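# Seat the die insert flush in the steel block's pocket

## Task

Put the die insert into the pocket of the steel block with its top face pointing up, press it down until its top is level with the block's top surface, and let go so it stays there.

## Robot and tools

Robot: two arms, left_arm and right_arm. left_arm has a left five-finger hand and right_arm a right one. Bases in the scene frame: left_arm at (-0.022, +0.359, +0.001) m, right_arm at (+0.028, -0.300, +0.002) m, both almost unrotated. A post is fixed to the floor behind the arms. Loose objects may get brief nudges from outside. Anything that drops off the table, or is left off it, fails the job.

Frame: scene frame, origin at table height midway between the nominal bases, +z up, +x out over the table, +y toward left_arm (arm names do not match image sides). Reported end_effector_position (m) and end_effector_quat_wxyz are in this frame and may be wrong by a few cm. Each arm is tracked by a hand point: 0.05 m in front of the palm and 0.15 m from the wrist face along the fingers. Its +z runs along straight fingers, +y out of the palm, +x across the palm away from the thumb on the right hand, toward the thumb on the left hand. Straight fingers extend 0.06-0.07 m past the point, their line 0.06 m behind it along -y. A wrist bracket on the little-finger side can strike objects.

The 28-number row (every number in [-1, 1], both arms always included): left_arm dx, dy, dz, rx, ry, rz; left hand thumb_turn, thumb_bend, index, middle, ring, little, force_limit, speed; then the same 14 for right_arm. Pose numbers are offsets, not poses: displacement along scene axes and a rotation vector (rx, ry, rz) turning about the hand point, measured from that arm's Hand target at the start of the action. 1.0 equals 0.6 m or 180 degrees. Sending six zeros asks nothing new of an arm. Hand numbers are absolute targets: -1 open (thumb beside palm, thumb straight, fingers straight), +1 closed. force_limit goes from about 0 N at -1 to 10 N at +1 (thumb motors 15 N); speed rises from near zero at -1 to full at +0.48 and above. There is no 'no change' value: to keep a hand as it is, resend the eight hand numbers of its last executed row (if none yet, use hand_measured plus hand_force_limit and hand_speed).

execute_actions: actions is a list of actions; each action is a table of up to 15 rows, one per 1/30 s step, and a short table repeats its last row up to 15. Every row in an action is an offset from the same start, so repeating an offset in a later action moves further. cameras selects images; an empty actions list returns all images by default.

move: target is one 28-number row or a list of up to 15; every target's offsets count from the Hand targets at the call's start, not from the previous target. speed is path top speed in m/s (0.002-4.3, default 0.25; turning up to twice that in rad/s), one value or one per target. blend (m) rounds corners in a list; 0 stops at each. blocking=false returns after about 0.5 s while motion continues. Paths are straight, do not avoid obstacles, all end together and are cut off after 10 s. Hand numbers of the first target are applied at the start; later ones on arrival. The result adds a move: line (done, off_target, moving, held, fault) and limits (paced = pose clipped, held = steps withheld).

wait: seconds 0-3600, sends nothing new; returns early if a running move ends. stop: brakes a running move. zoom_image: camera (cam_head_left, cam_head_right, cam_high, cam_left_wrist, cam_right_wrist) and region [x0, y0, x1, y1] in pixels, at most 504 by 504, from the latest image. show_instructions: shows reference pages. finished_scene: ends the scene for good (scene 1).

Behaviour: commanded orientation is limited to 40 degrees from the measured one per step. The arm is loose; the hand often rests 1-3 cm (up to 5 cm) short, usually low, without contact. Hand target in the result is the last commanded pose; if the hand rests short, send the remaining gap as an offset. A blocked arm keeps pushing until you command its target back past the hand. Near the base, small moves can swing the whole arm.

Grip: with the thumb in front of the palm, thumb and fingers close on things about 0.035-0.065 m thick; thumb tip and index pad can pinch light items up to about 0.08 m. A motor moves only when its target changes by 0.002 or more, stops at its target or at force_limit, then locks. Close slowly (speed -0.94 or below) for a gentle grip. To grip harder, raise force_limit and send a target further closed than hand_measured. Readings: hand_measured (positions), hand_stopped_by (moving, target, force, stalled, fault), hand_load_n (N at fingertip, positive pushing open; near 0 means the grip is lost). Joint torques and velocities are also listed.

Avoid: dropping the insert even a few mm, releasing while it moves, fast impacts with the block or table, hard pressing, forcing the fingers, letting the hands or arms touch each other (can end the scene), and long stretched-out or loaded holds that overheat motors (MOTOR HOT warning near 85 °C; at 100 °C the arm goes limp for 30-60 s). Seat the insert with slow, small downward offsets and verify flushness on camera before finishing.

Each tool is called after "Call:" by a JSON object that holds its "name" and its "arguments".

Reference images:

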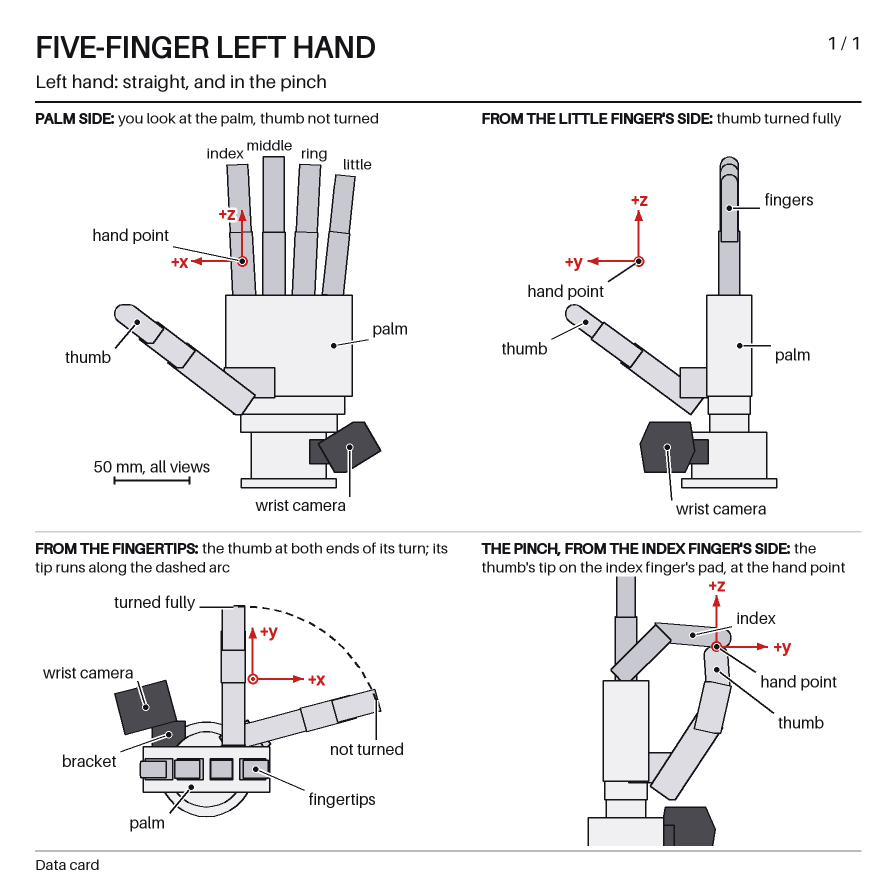

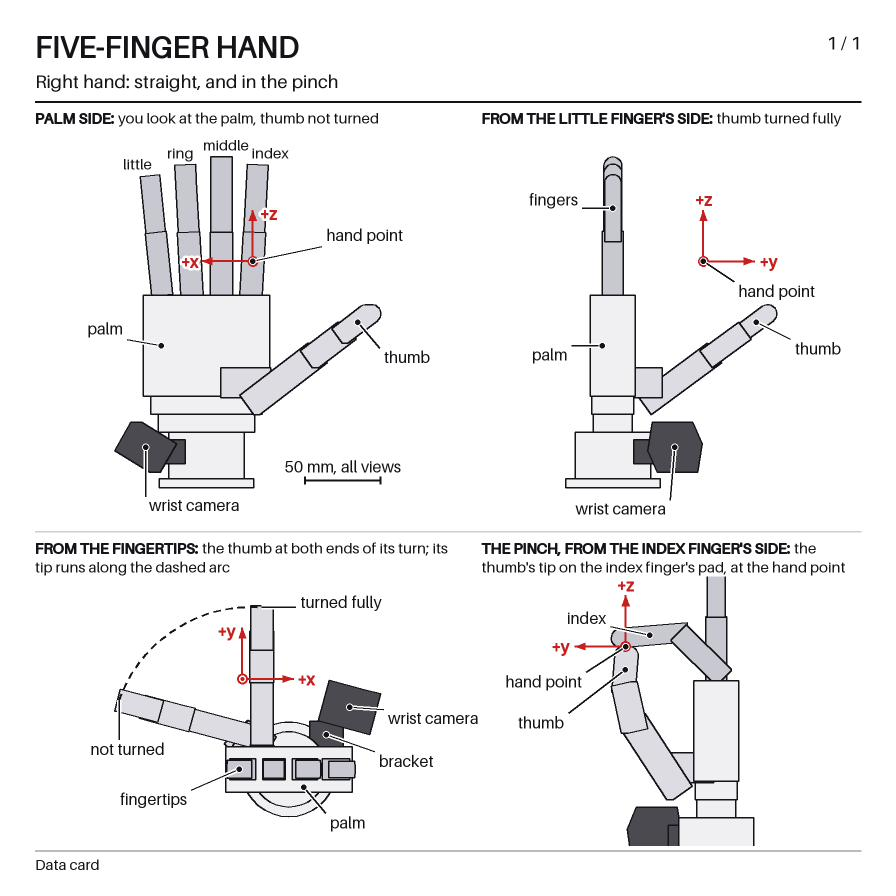

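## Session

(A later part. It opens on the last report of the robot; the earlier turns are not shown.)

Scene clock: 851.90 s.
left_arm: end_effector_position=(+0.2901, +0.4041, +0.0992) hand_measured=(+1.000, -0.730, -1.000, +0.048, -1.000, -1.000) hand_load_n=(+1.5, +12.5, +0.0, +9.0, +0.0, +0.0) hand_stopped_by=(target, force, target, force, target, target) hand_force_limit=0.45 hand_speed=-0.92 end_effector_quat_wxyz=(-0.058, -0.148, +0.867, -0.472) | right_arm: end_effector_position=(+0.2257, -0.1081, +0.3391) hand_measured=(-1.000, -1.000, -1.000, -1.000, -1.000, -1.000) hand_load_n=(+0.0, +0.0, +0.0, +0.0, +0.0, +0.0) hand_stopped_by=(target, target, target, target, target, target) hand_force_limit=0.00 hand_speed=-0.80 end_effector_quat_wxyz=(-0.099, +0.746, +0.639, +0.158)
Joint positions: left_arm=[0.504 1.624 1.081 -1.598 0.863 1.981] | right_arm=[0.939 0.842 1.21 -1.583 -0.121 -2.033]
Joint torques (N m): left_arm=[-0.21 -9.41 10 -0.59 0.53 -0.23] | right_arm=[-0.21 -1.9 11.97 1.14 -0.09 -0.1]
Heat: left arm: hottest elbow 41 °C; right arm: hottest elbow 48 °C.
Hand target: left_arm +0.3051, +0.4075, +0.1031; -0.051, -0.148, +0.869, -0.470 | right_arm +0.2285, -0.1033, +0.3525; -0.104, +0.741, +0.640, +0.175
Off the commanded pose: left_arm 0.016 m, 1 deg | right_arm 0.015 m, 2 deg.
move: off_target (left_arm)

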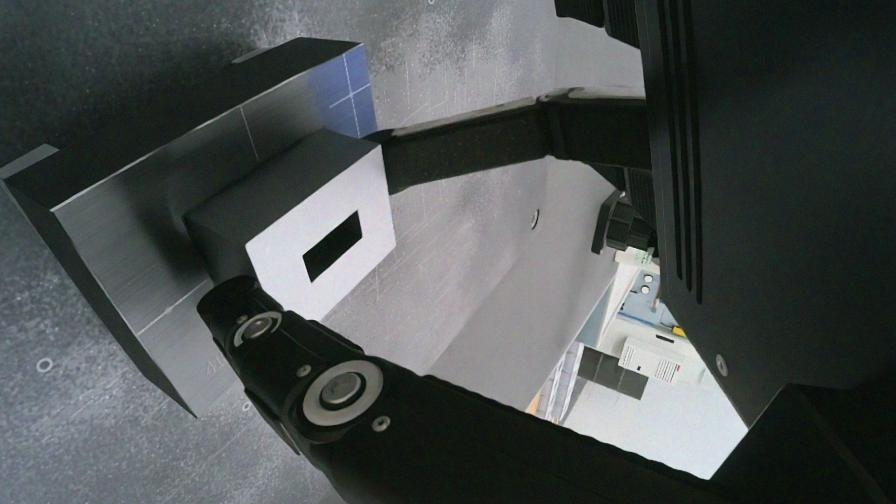

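Call:
{"name": "move", "arguments": {"target": [0.003,0.0,-0.005,0,0,0,1,-0.5,-1,0.18,-1,-1,0.45,-0.92,0,0,0,0,0,0,-1,-1,-1,-1,-1,-1,0,-0.8], "speed": 0.02, "cameras": ["cam_left_wrist"]}}

Call:
{"name": "zoom_image", "arguments": {"camera": "cam_left_wrist", "region": [165, 190, 245, 290]}}

Call:
{"name": "zoom_image", "arguments": {"camera": "cam_left_wrist", "region": [280, 100, 360, 160]}}

Scene clock: 855.20 s.
left_arm: end_effector_position=(+0.2910, +0.4044, +0.0956) hand_measured=(+1.000, -0.730, -1.000, +0.048, -1.000, -1.000) hand_load_n=(+1.5, +12.0, +0.0, +9.0, +0.0, +0.0) hand_stopped_by=(target, force, target, force, target, target) hand_force_limit=0.45 hand_speed=-0.92 end_effector_quat_wxyz=(-0.061, -0.150, +0.867, -0.472) | right_arm: end_effector_position=(+0.2257, -0.1081, +0.3391) hand_measured=(-1.000, -1.000, -1.000, -1.000, -1.000, -1.000) hand_load_n=(+0.0, +0.0, +0.0, +0.0, +0.0, +0.0) hand_stopped_by=(target, target, target, target, target, target) hand_force_limit=0.00 hand_speed=-0.80 end_effector_quat_wxyz=(-0.099, +0.746, +0.639, +0.158)
Joint positions: left_arm=[0.503 1.634 1.081 -1.59 0.861 1.975] | right_arm=[0.939 0.842 1.21 -1.583 -0.121 -2.033]
Joint torques (N m): left_arm=[-0.32 -9.76 9.95 -0.57 0.56 -0.19] | right_arm=[-0.21 -1.9 11.99 1.13 -0.09 -0.1]
Heat: left arm: hottest elbow 41 °C; right arm: hottest elbow 48 °C.
Hand target: left_arm +0.3069, +0.4076, +0.1002; -0.051, -0.148, +0.869, -0.470 | right_arm +0.2285, -0.1033, +0.3525; -0.104, +0.741, +0.640, +0.175
Off the commanded pose: left_arm 0.017 m, 1 deg | right_arm 0.015 m, 2 deg.
move: off_target (left_arm)

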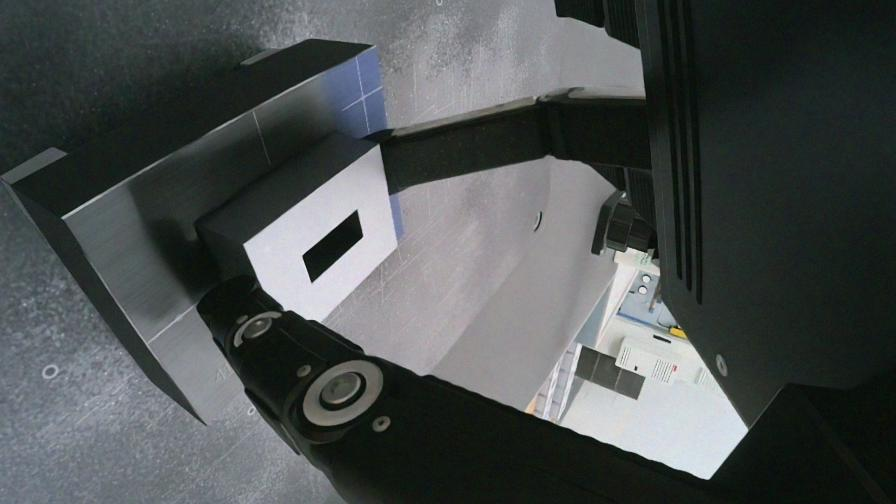

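Scaled by 5.040 from the camera's image (finer frame: 1280x720).

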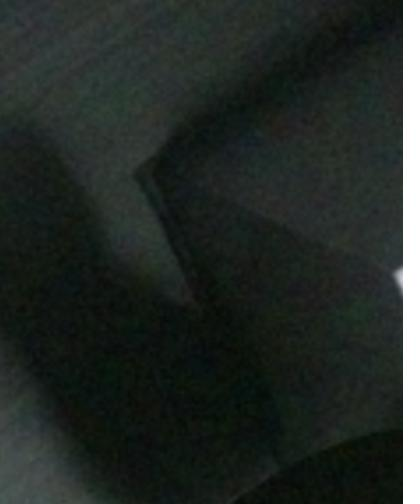

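Scaled by 6.300 from the camera's image (finer frame: 1280x720).

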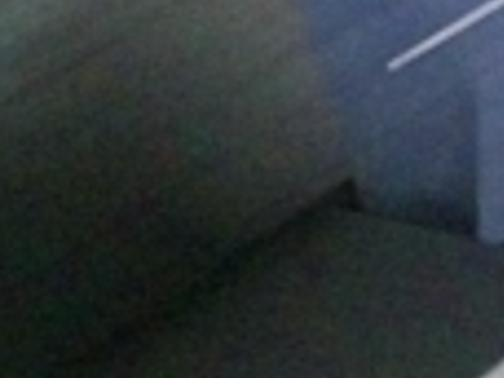

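Call:
{"name": "move", "arguments": {"target": [0.0,0.0,-0.005,0,0,0,1,-0.5,-1,0.18,-1,-1,0.45,-0.92,0,0,0,0,0,0,-1,-1,-1,-1,-1,-1,0,-0.8], "speed": 0.02, "cameras": ["cam_left_wrist","cam_head_left"]}}

Call:
{"name": "zoom_image", "arguments": {"camera": "cam_left_wrist", "region": [140, 90, 400, 330]}}

Call:
{"name": "zoom_image", "arguments": {"camera": "cam_head_left", "region": [250, 245, 300, 295]}}

Scene clock: 856.60 s.
left_arm: end_effector_position=(+0.2913, +0.4041, +0.0956) hand_measured=(+1.000, -0.730, -1.000, +0.048, -1.000, -1.000) hand_load_n=(+1.5, +12.0, +0.0, +9.0, +0.0, +0.0) hand_stopped_by=(target, force, target, force, target, target) hand_force_limit=0.45 hand_speed=-0.92 end_effector_quat_wxyz=(-0.061, -0.154, +0.866, -0.472) | right_arm: end_effector_position=(+0.2257, -0.1081, +0.3391) hand_measured=(-1.000, -1.000, -1.000, -1.000, -1.000, -1.000) hand_load_n=(+0.0, +0.0, +0.0, +0.0, +0.0, +0.0) hand_stopped_by=(target, target, target, target, target, target) hand_force_limit=0.00 hand_speed=-0.80 end_effector_quat_wxyz=(-0.099, +0.746, +0.639, +0.158)
Joint positions: left_arm=[0.502 1.634 1.081 -1.587 0.863 1.966] | right_arm=[0.939 0.842 1.21 -1.583 -0.121 -2.033]
Joint torques (N m): left_arm=[-0.38 -9.41 9.69 -0.35 0.57 -0.17] | right_arm=[-0.21 -1.9 11.99 1.13 -0.09 -0.1]
Heat: left arm: hottest elbow 41 °C; right arm: hottest elbow 48 °C.
Hand target: left_arm +0.3069, +0.4076, +0.0972; -0.051, -0.148, +0.869, -0.470 | right_arm +0.2285, -0.1033, +0.3525; -0.104, +0.741, +0.640, +0.175
Off the commanded pose: left_arm 0.016 m, 1 deg | right_arm 0.015 m, 2 deg.
move: off_target (left_arm)
Images, in order (width x height): cam_head_left 896x504, cam_left_wrist 896x504.

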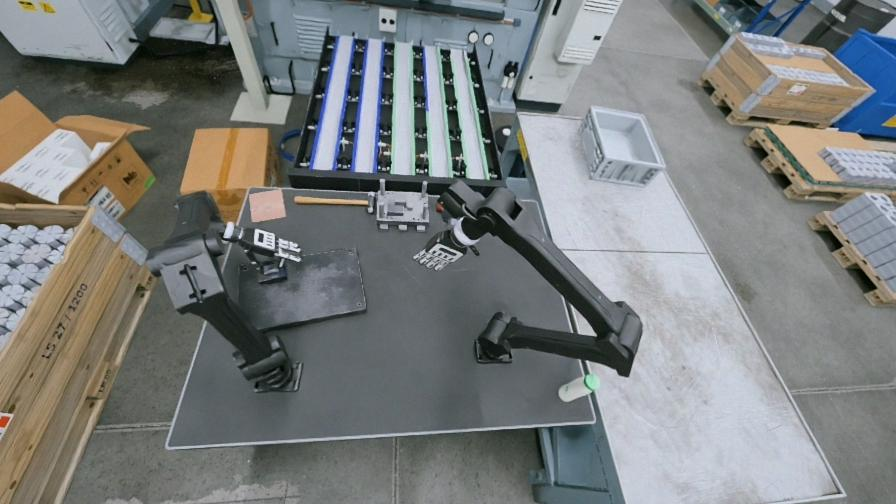

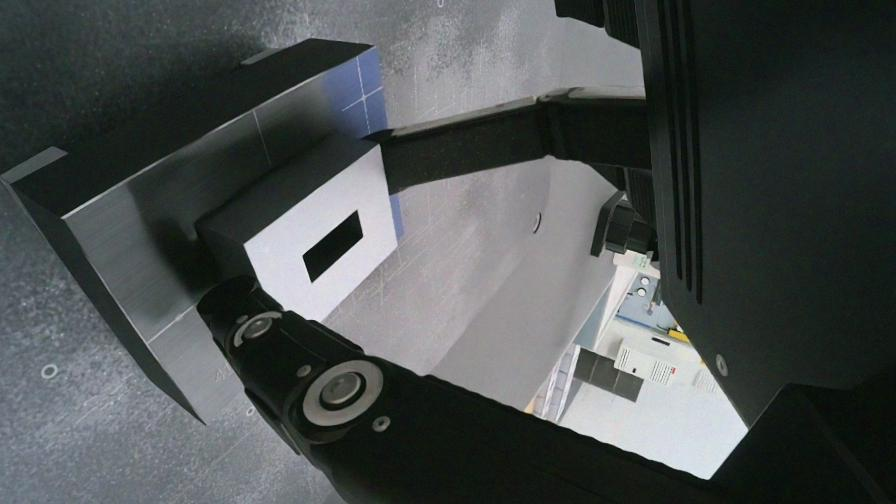

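Scaled by 1.938 from the camera's image (finer frame: 1280x720).

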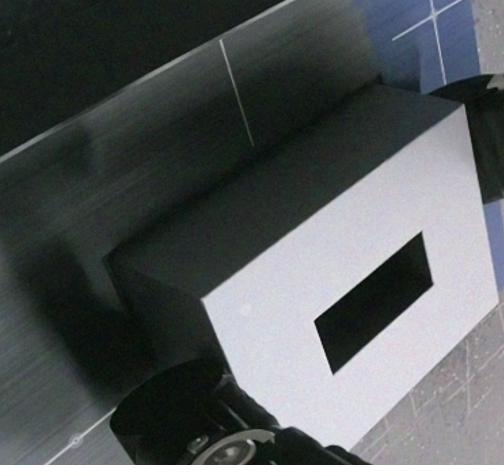

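Scaled by 10.080 from the camera's image (finer frame: 1280x720).

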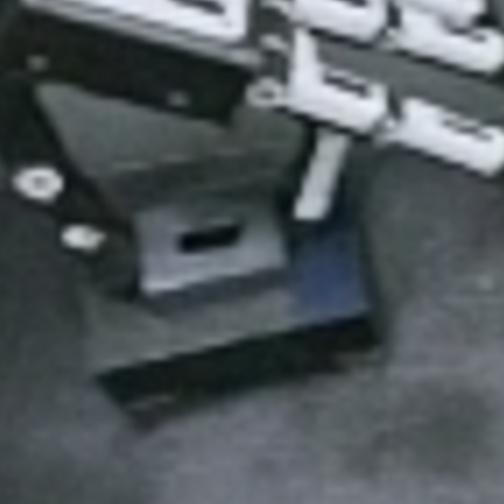

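Call:
{"name": "move", "arguments": {"target": [0.0,0.0,-0.006,0,0,0,1,-0.5,-1,0.18,-1,-1,0.45,-0.92,0,0,0,0,0,0,-1,-1,-1,-1,-1,-1,0,-0.8], "speed": 0.02, "cameras": ["cam_left_wrist"]}}

Call:
{"name": "zoom_image", "arguments": {"camera": "cam_left_wrist", "region": [140, 90, 400, 330]}}

Scene clock: 857.90 s.
left_arm: end_effector_position=(+0.2919, +0.4043, +0.0951) hand_measured=(+1.000, -0.730, -1.000, +0.048, -1.000, -1.000) hand_load_n=(+2.0, +12.5, +0.0, +8.5, +0.0, +0.0) hand_stopped_by=(target, force, target, force, target, target) hand_force_limit=0.45 hand_speed=-0.92 end_effector_quat_wxyz=(-0.061, -0.155, +0.866, -0.471) | right_arm: end_effector_position=(+0.2257, -0.1081, +0.3391) hand_measured=(-1.000, -1.000, -1.000, -1.000, -1.000, -1.000) hand_load_n=(+0.0, +0.0, +0.0, +0.0, +0.0, +0.0) hand_stopped_by=(target, target, target, target, target, target) hand_force_limit=0.00 hand_speed=-0.80 end_effector_quat_wxyz=(-0.099, +0.746, +0.639, +0.158)
Joint positions: left_arm=[0.502 1.634 1.081 -1.583 0.863 1.96] | right_arm=[0.939 0.842 1.21 -1.583 -0.121 -2.033]
Joint torques (N m): left_arm=[-0.21 -9 9.33 -0.1 0.56 -0.1] | right_arm=[-0.26 -1.9 11.99 1.13 -0.09 -0.11]
Heat: left arm: hottest elbow 41 °C; right arm: hottest elbow 48 °C.
Hand target: left_arm +0.3069, +0.4076, +0.0935; -0.051, -0.148, +0.869, -0.470 | right_arm +0.2285, -0.1033, +0.3525; -0.104, +0.741, +0.640, +0.175
Off the commanded pose: left_arm 0.015 m, 1 deg | right_arm 0.015 m, 2 deg.
move: off_target (left_arm)

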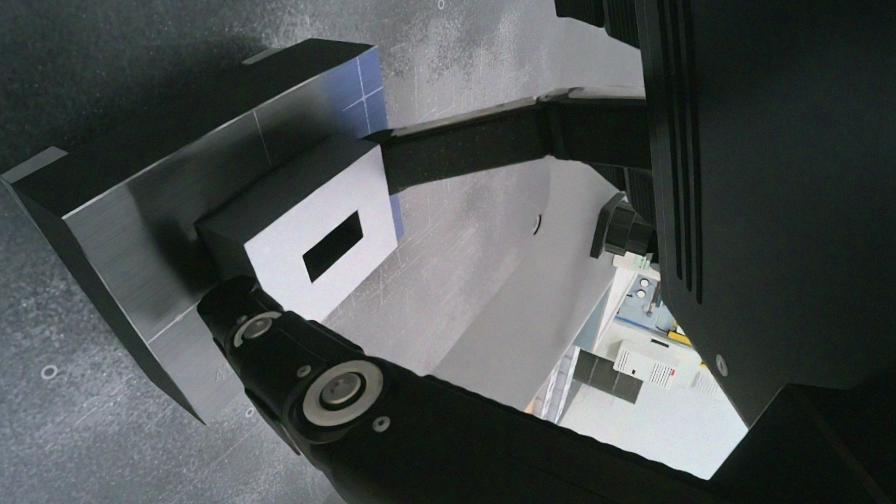

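Scaled by 1.938 from the camera's image (finer frame: 1280x720).

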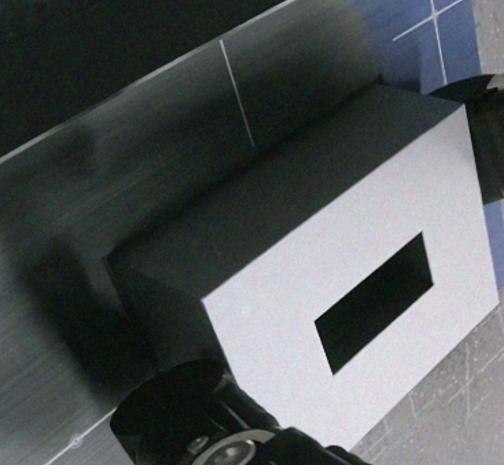

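Call:
{"name": "zoom_image", "arguments": {"camera": "cam_left_wrist", "region": [310, 110, 400, 170]}}

Call:
{"name": "zoom_image", "arguments": {"camera": "cam_left_wrist", "region": [175, 195, 265, 285]}}

Call:
{"name": "zoom_image", "arguments": {"camera": "cam_left_wrist", "region": [320, 200, 420, 310]}}

Scaled by 5.600 from the camera's image (finer frame: 1280x720).

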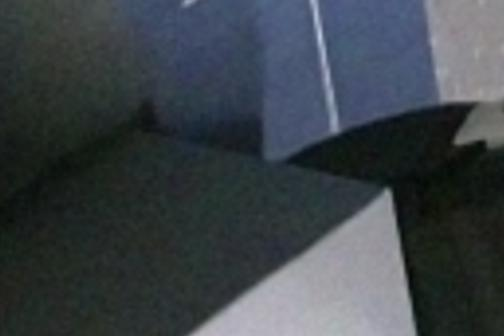

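Scaled by 5.600 from the camera's image (finer frame: 1280x720).

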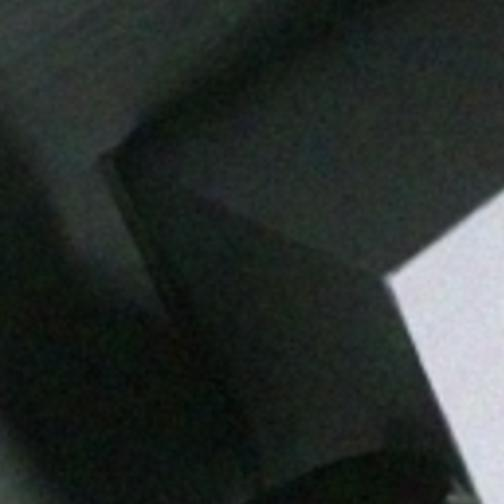

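Scaled by 4.582 from the camera's image (finer frame: 1280x720).

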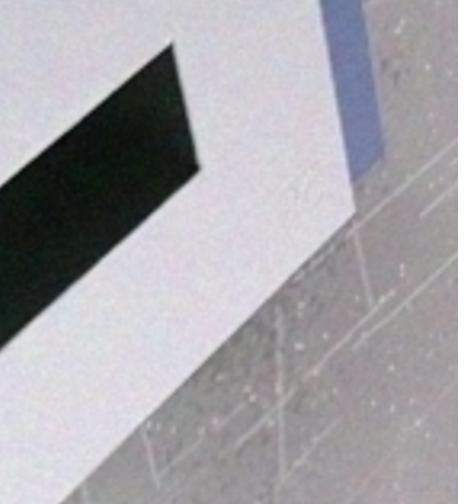

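Call:
{"name": "wait", "arguments": {"seconds": 0.1, "cameras": ["cam_left_wrist","cam_high"]}}

Call:
{"name": "zoom_image", "arguments": {"camera": "cam_left_wrist", "region": [100, 60, 500, 340]}}

Scene clock: 860.43 s.
left_arm: end_effector_position=(+0.2919, +0.4043, +0.0951) hand_measured=(+1.000, -0.730, -1.000, +0.048, -1.000, -1.000) hand_load_n=(+2.0, +12.0, +0.0, +8.5, +0.0, +0.0) hand_stopped_by=(target, force, target, force, target, target) hand_force_limit=0.45 hand_speed=-0.92 end_effector_quat_wxyz=(-0.061, -0.155, +0.866, -0.471) | right_arm: end_effector_position=(+0.2257, -0.1081, +0.3391) hand_measured=(-1.000, -1.000, -1.000, -1.000, -1.000, -1.000) hand_load_n=(+0.0, +0.0, +0.0, +0.0, +0.0, +0.0) hand_stopped_by=(target, target, target, target, target, target) hand_force_limit=0.00 hand_speed=-0.80 end_effector_quat_wxyz=(-0.099, +0.746, +0.639, +0.158)
Joint positions: left_arm=[0.502 1.634 1.081 -1.583 0.863 1.96] | right_arm=[0.939 0.842 1.21 -1.583 -0.121 -2.033]
Joint torques (N m): left_arm=[-0.26 -9 9.32 -0.1 0.56 -0.1] | right_arm=[-0.15 -1.9 11.99 1.13 -0.09 -0.1]
Heat: left arm: hottest elbow 41 °C; right arm: hottest elbow 48 °C.
Hand target: left_arm +0.3069, +0.4076, +0.0935; -0.051, -0.148, +0.869, -0.470 | right_arm +0.2285, -0.1033, +0.3525; -0.104, +0.741, +0.640, +0.175
Off the commanded pose: left_arm 0.015 m, 1 deg | right_arm 0.015 m, 2 deg.
wait: 0.10 s; at rest from the start
Images, in order (width x height): cam_high 896x504, cam_left_wrist 896x504.

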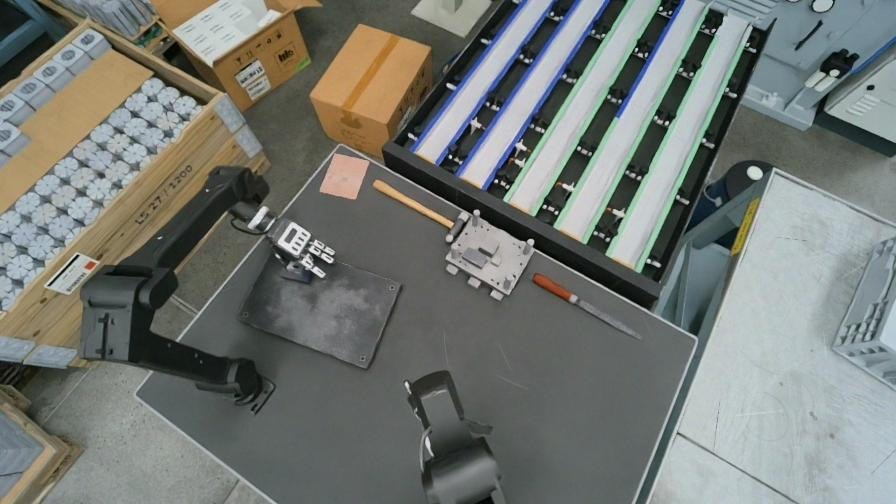

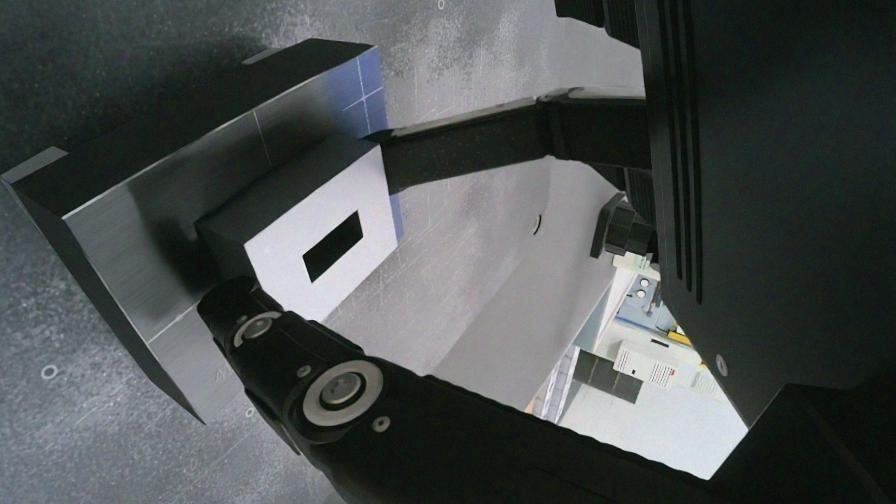

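Scaled by 1.260 from the camera's image (finer frame: 1280x720).

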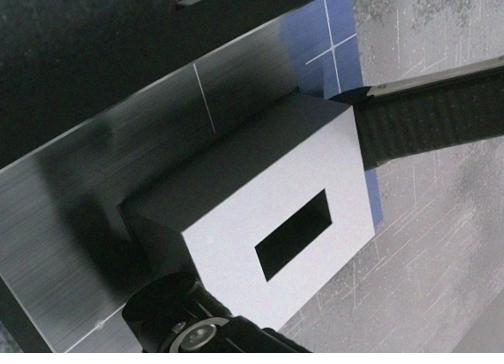

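Call:
{"name": "move", "arguments": {"target": [-0.005, 0, 0.001, 0, 0, 0, 1, -0.5, -1, 0.18, -1, -1, 0.45, -0.92, 0,0,0,0,0,0,-1,-1,-1,-1,-1,-1,0,-0.8], "speed": 0.03, "cameras": ["cam_left_wrist"]}}

Call:
{"name": "move", "arguments": {"target": [0, 0, 0, 0, 0, 0, 1, -0.83, -1, -0.1, -1, -1, 0.45, -0.7, 0,0,0,0,0,0,-1,-1,-1,-1,-1,-1,0,-0.8], "speed": 0.03, "cameras": ["cam_left_wrist"]}}

Call:
{"name": "zoom_image", "arguments": {"camera": "cam_left_wrist", "region": [100, 60, 500, 340]}}

Scene clock: 862.17 s.
left_arm: end_effector_position=(+0.2919, +0.4043, +0.0951) hand_measured=(+1.000, -0.730, -1.000, +0.048, -1.000, -1.000) hand_load_n=(+1.5, +12.5, +0.0, +8.5, +0.0, +0.0) hand_stopped_by=(target, force, target, force, target, target) hand_force_limit=0.45 hand_speed=-0.92 end_effector_quat_wxyz=(-0.061, -0.155, +0.866, -0.471) | right_arm: end_effector_position=(+0.2257, -0.1081, +0.3391) hand_measured=(-1.000, -1.000, -1.000, -1.000, -1.000, -1.000) hand_load_n=(+0.0, +0.0, +0.0, +0.0, +0.0, +0.0) hand_stopped_by=(target, target, target, target, target, target) hand_force_limit=0.00 hand_speed=-0.80 end_effector_quat_wxyz=(-0.099, +0.746, +0.639, +0.158)
Joint positions: left_arm=[0.502 1.634 1.081 -1.583 0.863 1.96] | right_arm=[0.939 0.842 1.21 -1.583 -0.121 -2.033]
Joint torques (N m): left_arm=[0.09 -9.41 8.77 -0.21 0.5 -0.07] | right_arm=[-0.21 -1.9 11.96 1.14 -0.1 -0.1]
Heat: left arm: hottest elbow 41 °C; right arm: hottest elbow 48 °C.
Hand target: left_arm +0.3039, +0.4076, +0.0941; -0.051, -0.148, +0.869, -0.470 | right_arm +0.2285, -0.1033, +0.3525; -0.104, +0.741, +0.640, +0.175
Off the commanded pose: left_arm 0.012 m, 1 deg | right_arm 0.015 m, 2 deg.
move: off_target (left_arm)

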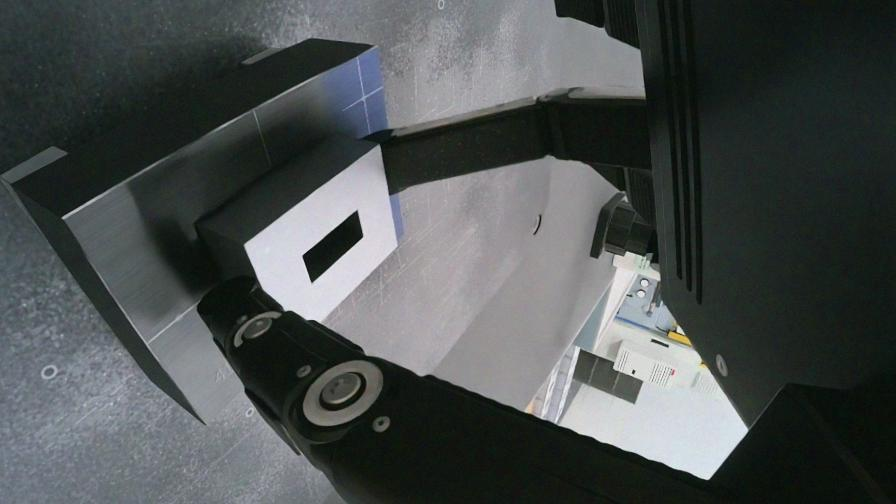

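Scene clock: 862.97 s.
left_arm: end_effector_position=(+0.2932, +0.4047, +0.0944) hand_measured=(+1.000, -0.830, -1.000, -0.100, -1.000, -1.000) hand_load_n=(+0.0, +0.0, -0.5, -0.5, +0.0, +0.0) hand_stopped_by=(target, target, target, target, target, target) hand_force_limit=0.45 hand_speed=-0.70 end_effector_quat_wxyz=(-0.058, -0.154, +0.867, -0.471) | right_arm: end_effector_position=(+0.2257, -0.1081, +0.3391) hand_measured=(-1.000, -1.000, -1.000, -1.000, -1.000, -1.000) hand_load_n=(+0.0, +0.0, +0.0, +0.0, +0.0, +0.0) hand_stopped_by=(target, target, target, target, target, target) hand_force_limit=0.00 hand_speed=-0.80 end_effector_quat_wxyz=(-0.099, +0.746, +0.639, +0.158)
Joint positions: left_arm=[0.502 1.634 1.081 -1.577 0.864 1.96] | right_arm=[0.939 0.842 1.21 -1.583 -0.121 -2.033]
Joint torques (N m): left_arm=[-0.03 -9.52 8.8 -0.47 0.41 -0.07] | right_arm=[-0.15 -1.9 11.99 1.13 -0.09 -0.1]
Heat: left arm: hottest elbow 41 °C; right arm: hottest elbow 48 °C.
Hand target: left_arm +0.3039, +0.4076, +0.0941; -0.051, -0.148, +0.869, -0.470 | right_arm +0.2285, -0.1033, +0.3525; -0.104, +0.741, +0.640, +0.175
Off the commanded pose: left_arm 0.011 m, 1 deg | right_arm 0.015 m, 2 deg.
move: done

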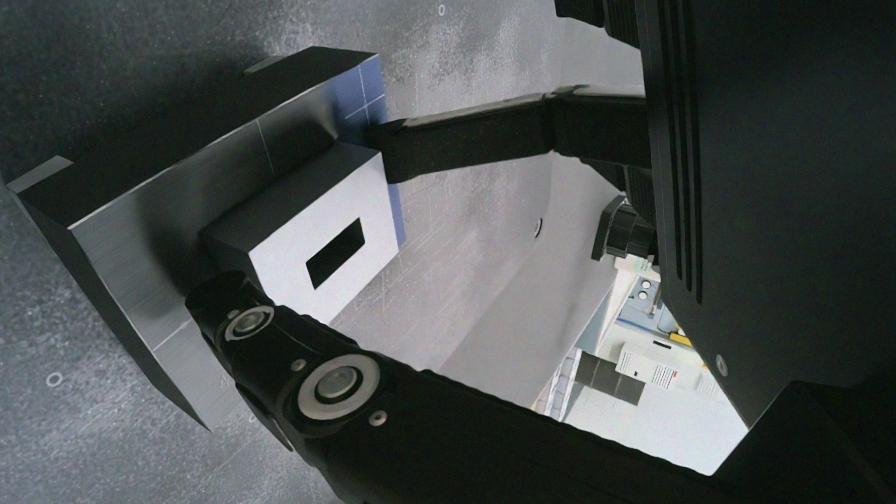

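Scaled by 1.260 from the camera's image (finer frame: 1280x720).

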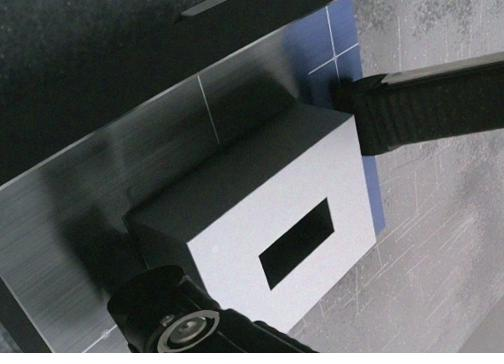

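Call:
{"name": "move", "arguments": {"target": [[0, 0, 0, 0, 0, 0, 1, -0.95, -1, -0.3, -1, -1, 0.45, -0.6, 0,0,0,0,0,0,-1,-1,-1,-1,-1,-1,0,-0.8],[0, 0, 0.03, 0, 0, 0, 1, -0.95, -1, -0.3, -1, -1, 0.45, -0.6, 0,0,0,0,0,0,-1,-1,-1,-1,-1,-1,0,-0.8]], "speed": 0.05, "cameras": ["cam_left_wrist"]}}

Call:
{"name": "zoom_image", "arguments": {"camera": "cam_left_wrist", "region": [100, 60, 500, 340]}}

Scene clock: 868.27 s.
left_arm: end_effector_position=(+0.2947, +0.4051, +0.1001) hand_measured=(+1.000, -0.950, -1.000, -0.300, -1.000, -1.000) hand_load_n=(+0.0, +0.0, -0.5, +0.0, +0.0, +0.0) hand_stopped_by=(target, target, target, target, target, target) hand_force_limit=0.45 hand_speed=-0.60 end_effector_quat_wxyz=(-0.061, -0.156, +0.865, -0.472) | right_arm: end_effector_position=(+0.2257, -0.1081, +0.3391) hand_measured=(-1.000, -1.000, -1.000, -1.000, -1.000, -1.000) hand_load_n=(+0.0, +0.0, +0.0, +0.0, +0.0, +0.0) hand_stopped_by=(target, target, target, target, target, target) hand_force_limit=0.00 hand_speed=-0.80 end_effector_quat_wxyz=(-0.099, +0.746, +0.639, +0.158)
Joint positions: left_arm=[0.502 1.635 1.096 -1.598 0.866 1.96] | right_arm=[0.939 0.842 1.21 -1.583 -0.121 -2.033]
Joint torques (N m): left_arm=[0.09 -11.52 9.52 -1.61 0.39 -0.07] | right_arm=[-0.21 -1.9 11.99 1.14 -0.09 -0.1]
Heat: left arm: hottest elbow 41 °C; right arm: hottest elbow 48 °C.
Hand target: left_arm +0.3039, +0.4075, +0.1121; -0.051, -0.148, +0.869, -0.470 | right_arm +0.2285, -0.1033, +0.3525; -0.104, +0.741, +0.640, +0.175
Off the commanded pose: left_arm 0.015 m, 1 deg | right_arm 0.015 m, 2 deg.
move: off_target (left_arm)

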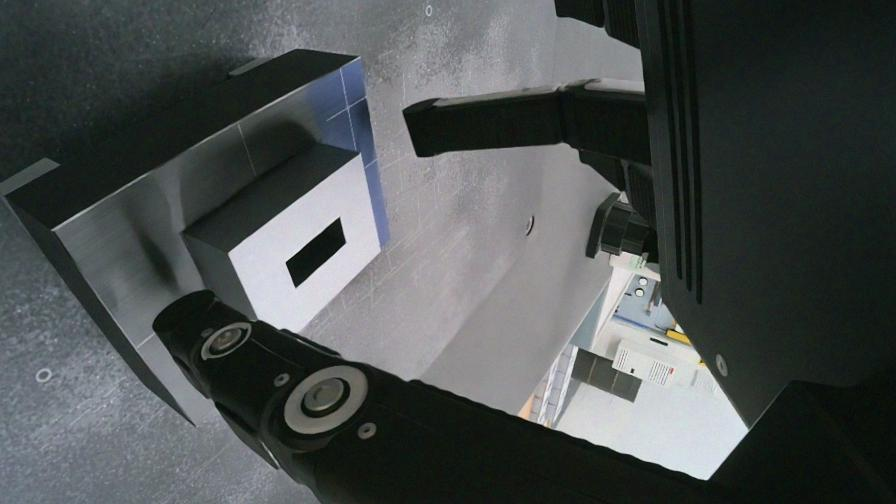

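Scaled by 1.260 from the camera's image (finer frame: 1280x720).

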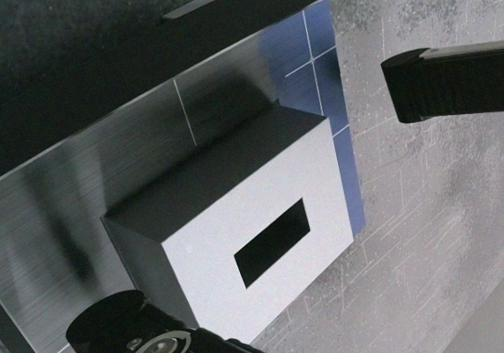

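Call:
{"name": "move", "arguments": {"target": [0.008, 0, 0.03, 0, 0, 0, 1, -0.95, -1, -0.3, -1, -1, 0.45, -0.6, 0,0,0,0,0,0,-1,-1,-1,-1,-1,-1,0,-0.8], "speed": 0.08, "cameras": ["cam_left_wrist"]}}

Call:
{"name": "zoom_image", "arguments": {"camera": "cam_left_wrist", "region": [0, 40, 400, 400]}}

Scene clock: 870.03 s.
left_arm: end_effector_position=(+0.3005, +0.4071, +0.1189) hand_measured=(+1.000, -0.950, -1.000, -0.300, -1.000, -1.000) hand_load_n=(+0.0, +0.0, +0.0, +0.0, +0.0, +0.0) hand_stopped_by=(target, target, target, target, target, target) hand_force_limit=0.45 hand_speed=-0.60 end_effector_quat_wxyz=(-0.057, -0.153, +0.867, -0.471) | right_arm: end_effector_position=(+0.2257, -0.1081, +0.3391) hand_measured=(-1.000, -1.000, -1.000, -1.000, -1.000, -1.000) hand_load_n=(+0.0, +0.0, +0.0, +0.0, +0.0, -0.5) hand_stopped_by=(target, target, target, target, target, target) hand_force_limit=0.00 hand_speed=-0.80 end_effector_quat_wxyz=(-0.099, +0.746, +0.639, +0.158)
Joint positions: left_arm=[0.499 1.618 1.135 -1.644 0.866 1.96] | right_arm=[0.939 0.842 1.21 -1.583 -0.121 -2.033]
Joint torques (N m): left_arm=[-0.21 -11.22 9.62 -1.59 0.49 -0.13] | right_arm=[-0.15 -1.9 11.99 1.14 -0.09 -0.1]
Heat: left arm: hottest elbow 41 °C; right arm: hottest elbow 48 °C.
Hand target: left_arm +0.3087, +0.4076, +0.1302; -0.051, -0.148, +0.869, -0.470 | right_arm +0.2285, -0.1033, +0.3525; -0.104, +0.741, +0.640, +0.175
Off the commanded pose: left_arm 0.014 m, 1 deg | right_arm 0.015 m, 2 deg.
move: off_target (left_arm)

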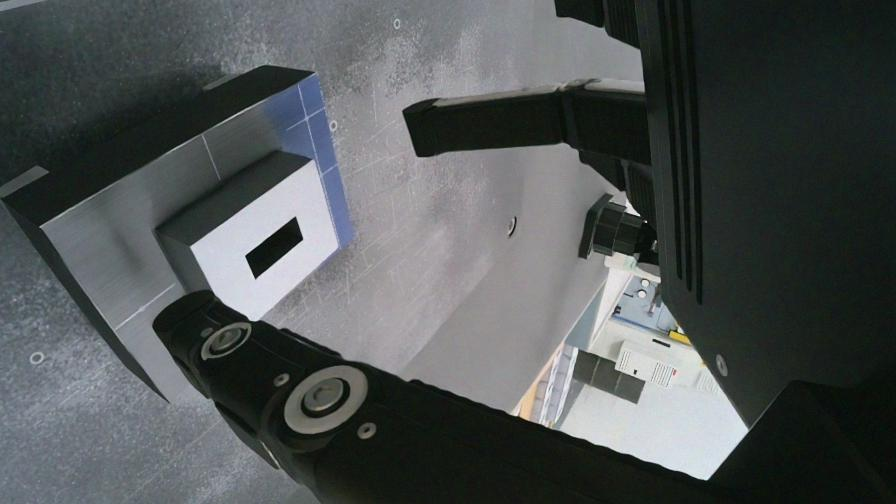

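Scaled by 1.260 from the camera's image (finer frame: 1280x720).

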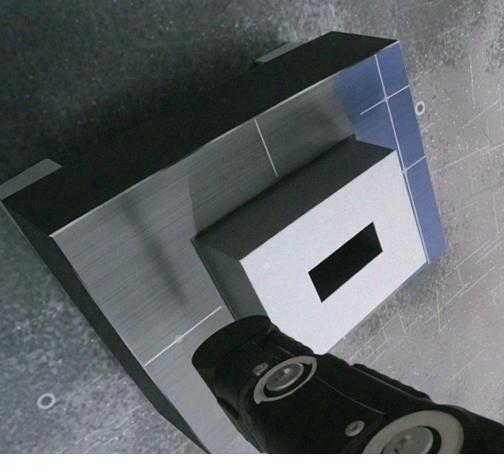

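Call:
{"name": "move", "arguments": {"target": [[0.0, 0, 0.04, 0, 0, 0, 1, -0.95, -1, -0.3, -1, -1, 0.45, -0.6, 0,0,0,0,0,0,-1,-1,-1,-1,-1,-1,0,-0.8],[0.0, 0, 0.04, 0.033, -0.065, 0, -1, -1, 0.2, -1, -1, -1, 0.4, -0.3, 0,0,0,0,0,0,-1,-1,-1,-1,-1,-1,0,-0.8]], "speed": 0.1, "cameras": ["cam_left_wrist","cam_head_left"]}}

Call:
{"name": "zoom_image", "arguments": {"camera": "cam_left_wrist", "region": [0, 40, 400, 400]}}

Scene clock: 905.73 s.
left_arm: end_effector_position=(+0.3081, +0.4106, +0.1529) hand_measured=(-1.000, -1.000, +0.200, -1.000, -1.000, -1.000) hand_load_n=(-0.5, -0.5, +0.0, +0.0, +0.0, +0.0) hand_stopped_by=(target, target, target, target, target, target) hand_force_limit=0.40 hand_speed=-0.30 end_effector_quat_wxyz=(+0.042, -0.108, +0.892, -0.436) | right_arm: end_effector_position=(+0.2257, -0.1081, +0.3391) hand_measured=(-1.000, -1.000, -1.000, -1.000, -1.000, -1.000) hand_load_n=(+0.0, +0.0, +0.0, +0.0, +0.0, -0.5) hand_stopped_by=(target, target, target, target, target, target) hand_force_limit=0.00 hand_speed=-0.80 end_effector_quat_wxyz=(-0.099, +0.746, +0.639, +0.158)
Joint positions: left_arm=[0.498 1.442 1.105 -1.551 0.866 1.952] | right_arm=[0.939 0.842 1.21 -1.583 -0.121 -2.033]
Joint torques (N m): left_arm=[-0.09 -9.47 7.68 -0.12 0.52 0.02] | right_arm=[-0.21 -1.9 11.97 1.11 -0.1 -0.1]
Heat: left arm: hottest elbow 42 °C; right arm: hottest elbow 48 °C.
Hand target: left_arm +0.3087, +0.4076, +0.1541; +0.045, -0.102, +0.893, -0.437 | right_arm +0.2285, -0.1033, +0.3525; -0.104, +0.741, +0.640, +0.175
Off the commanded pose: left_arm 0.003 m, 1 deg | right_arm 0.015 m, 2 deg.
move: done
Images, in order (width x height): cam_head_left 896x504, cam_left_wrist 896x504.

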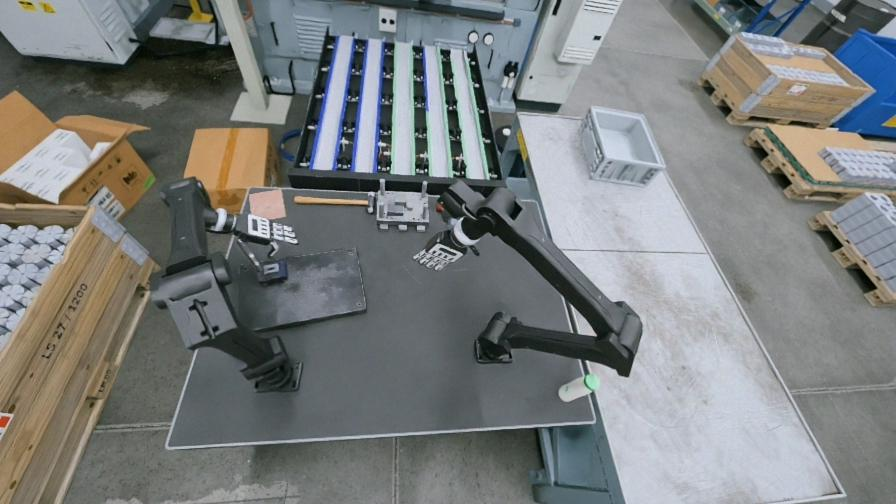

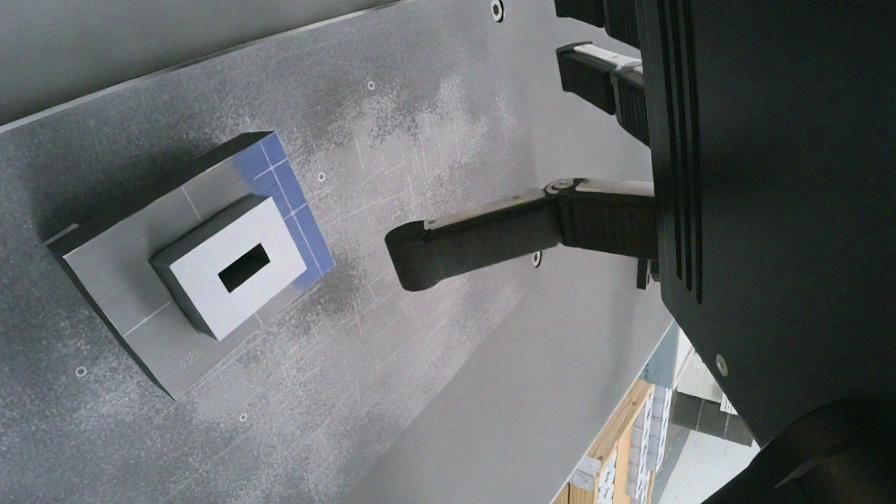

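Scaled by 1.260 from the camera's image (finer frame: 1280x720).

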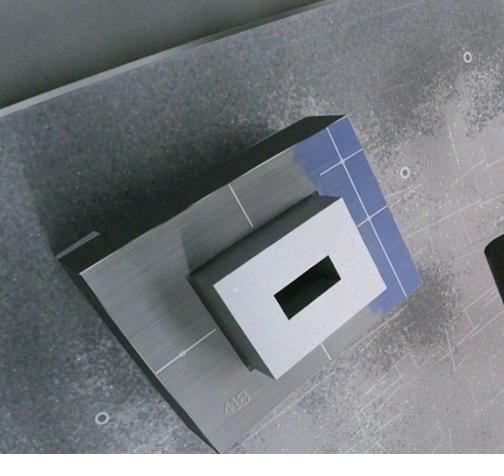

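Call:
{"name": "move", "arguments": {"target": [-0.015, 0.03, -0.045, 0, 0, 0, -1, -1, 0.2, -1, -1, -1, 0.4, -0.3, 0,0,0,0,0,0,-1,-1,-1,-1,-1,-1,0,-0.8], "speed": 0.1, "cameras": ["cam_left_wrist"]}}

Call:
{"name": "zoom_image", "arguments": {"camera": "cam_left_wrist", "region": [50, 40, 450, 400]}}

Scene clock: 911.13 s.
left_arm: end_effector_position=(+0.2982, +0.4241, +0.1319) hand_measured=(-1.000, -1.000, +0.200, -1.000, -1.000, -1.000) hand_load_n=(+0.0, +0.0, +0.0, +0.0, +0.0, +0.0) hand_stopped_by=(target, target, target, target, target, target) hand_force_limit=0.40 hand_speed=-0.30 end_effector_quat_wxyz=(+0.044, -0.108, +0.893, -0.436) | right_arm: end_effector_position=(+0.2257, -0.1081, +0.3391) hand_measured=(-1.000, -1.000, -1.000, -1.000, -1.000, -1.000) hand_load_n=(+0.0, +0.0, +0.0, +0.0, +0.0, +0.0) hand_stopped_by=(target, target, target, target, target, target) hand_force_limit=0.00 hand_speed=-0.80 end_effector_quat_wxyz=(-0.099, +0.746, +0.639, +0.158)
Joint positions: left_arm=[0.542 1.462 1.066 -1.532 0.852 2.012] | right_arm=[0.939 0.842 1.21 -1.583 -0.121 -2.033]
Joint torques (N m): left_arm=[0.62 -7.94 7.61 -0.21 0.36 0.12] | right_arm=[-0.21 -1.9 11.99 1.13 -0.09 -0.1]
Heat: left arm: hottest elbow 42 °C; right arm: hottest elbow 48 °C.
Hand target: left_arm +0.2997, +0.4256, +0.1272; +0.045, -0.102, +0.893, -0.437 | right_arm +0.2285, -0.1033, +0.3525; -0.104, +0.741, +0.640, +0.175
Off the commanded pose: left_arm 0.005 m, 1 deg | right_arm 0.015 m, 2 deg.
move: done

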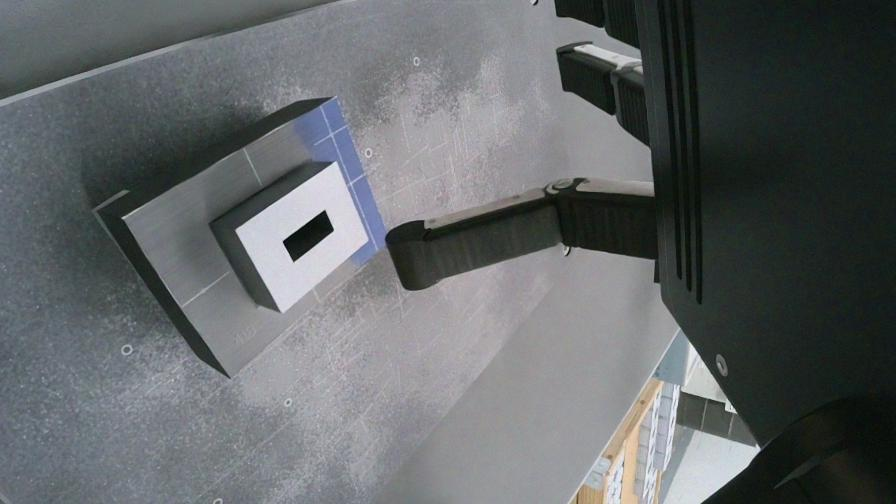

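Scaled by 1.260 from the camera's image (finer frame: 1280x720).

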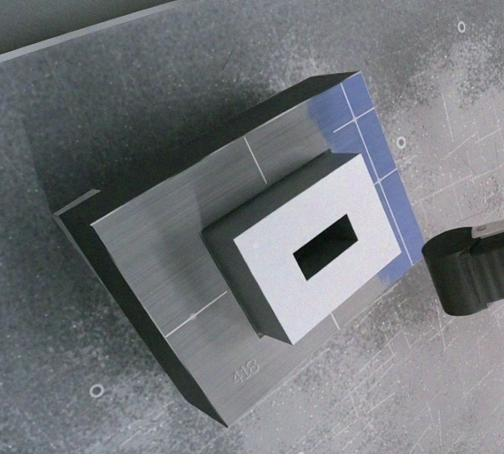

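Call:
{"name": "move", "arguments": {"target": [0, 0, -0.0333, 0, 0, 0, -1, -1, 0.2, -1, -1, -1, 0.4, -0.3, 0,0,0,0,0,0,-1,-1,-1,-1,-1,-1,0,-0.8], "speed": 0.06, "cameras": ["cam_left_wrist"]}}

Call:
{"name": "zoom_image", "arguments": {"camera": "cam_left_wrist", "region": [100, 40, 500, 400]}}

Scene clock: 912.50 s.
left_arm: end_effector_position=(+0.2982, +0.4241, +0.1117) hand_measured=(-1.000, -1.000, +0.200, -1.000, -1.000, -1.000) hand_load_n=(+0.0, +0.0, +0.5, +0.0, +0.0, +0.0) hand_stopped_by=(target, target, target, target, target, target) hand_force_limit=0.40 hand_speed=-0.30 end_effector_quat_wxyz=(+0.044, -0.108, +0.892, -0.436) | right_arm: end_effector_position=(+0.2257, -0.1081, +0.3391) hand_measured=(-1.000, -1.000, -1.000, -1.000, -1.000, -1.000) hand_load_n=(+0.0, +0.0, +0.0, +0.0, +0.0, +0.0) hand_stopped_by=(target, target, target, target, target, target) hand_force_limit=0.00 hand_speed=-0.80 end_effector_quat_wxyz=(-0.099, +0.746, +0.639, +0.158)
Joint positions: left_arm=[0.542 1.485 1.033 -1.477 0.852 2.012] | right_arm=[0.939 0.842 1.21 -1.583 -0.121 -2.033]
Joint velocities: left_arm=[within noise] | right_arm=[-0.044 0.005 -0.002 -0.007 0.037 -0.037]
Joint torques (N m): left_arm=[0.67 -8.29 7.42 -0.2 0.36 0.11] | right_arm=[-0.21 -1.9 11.97 1.13 -0.09 -0.1]
Heat: left arm: hottest elbow 42 °C; right arm: hottest elbow 48 °C.
Hand target: left_arm +0.2997, +0.4255, +0.1072; +0.045, -0.102, +0.893, -0.437 | right_arm +0.2285, -0.1033, +0.3525; -0.104, +0.741, +0.640, +0.175
Off the commanded pose: left_arm 0.005 m, 1 deg | right_arm 0.015 m, 2 deg.
move: done

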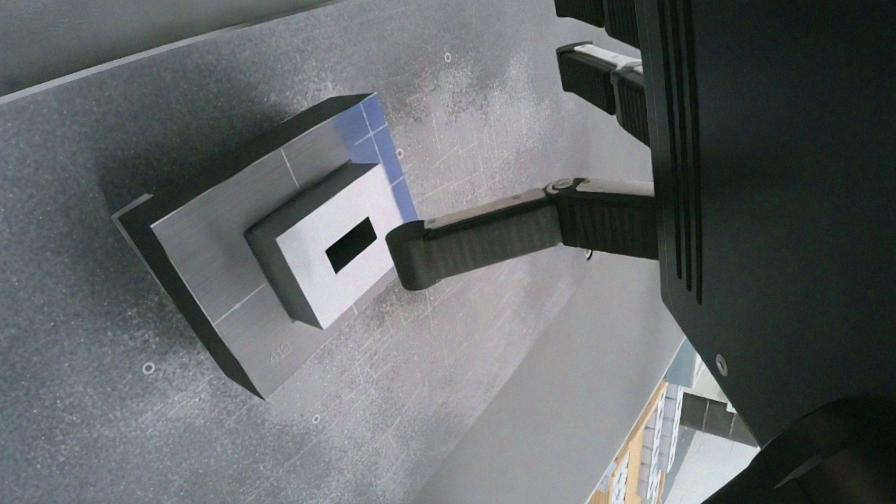

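Scaled by 1.260 from the camera's image (finer frame: 1280x720).

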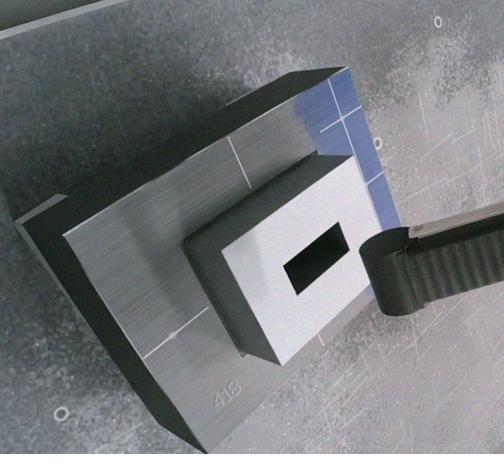

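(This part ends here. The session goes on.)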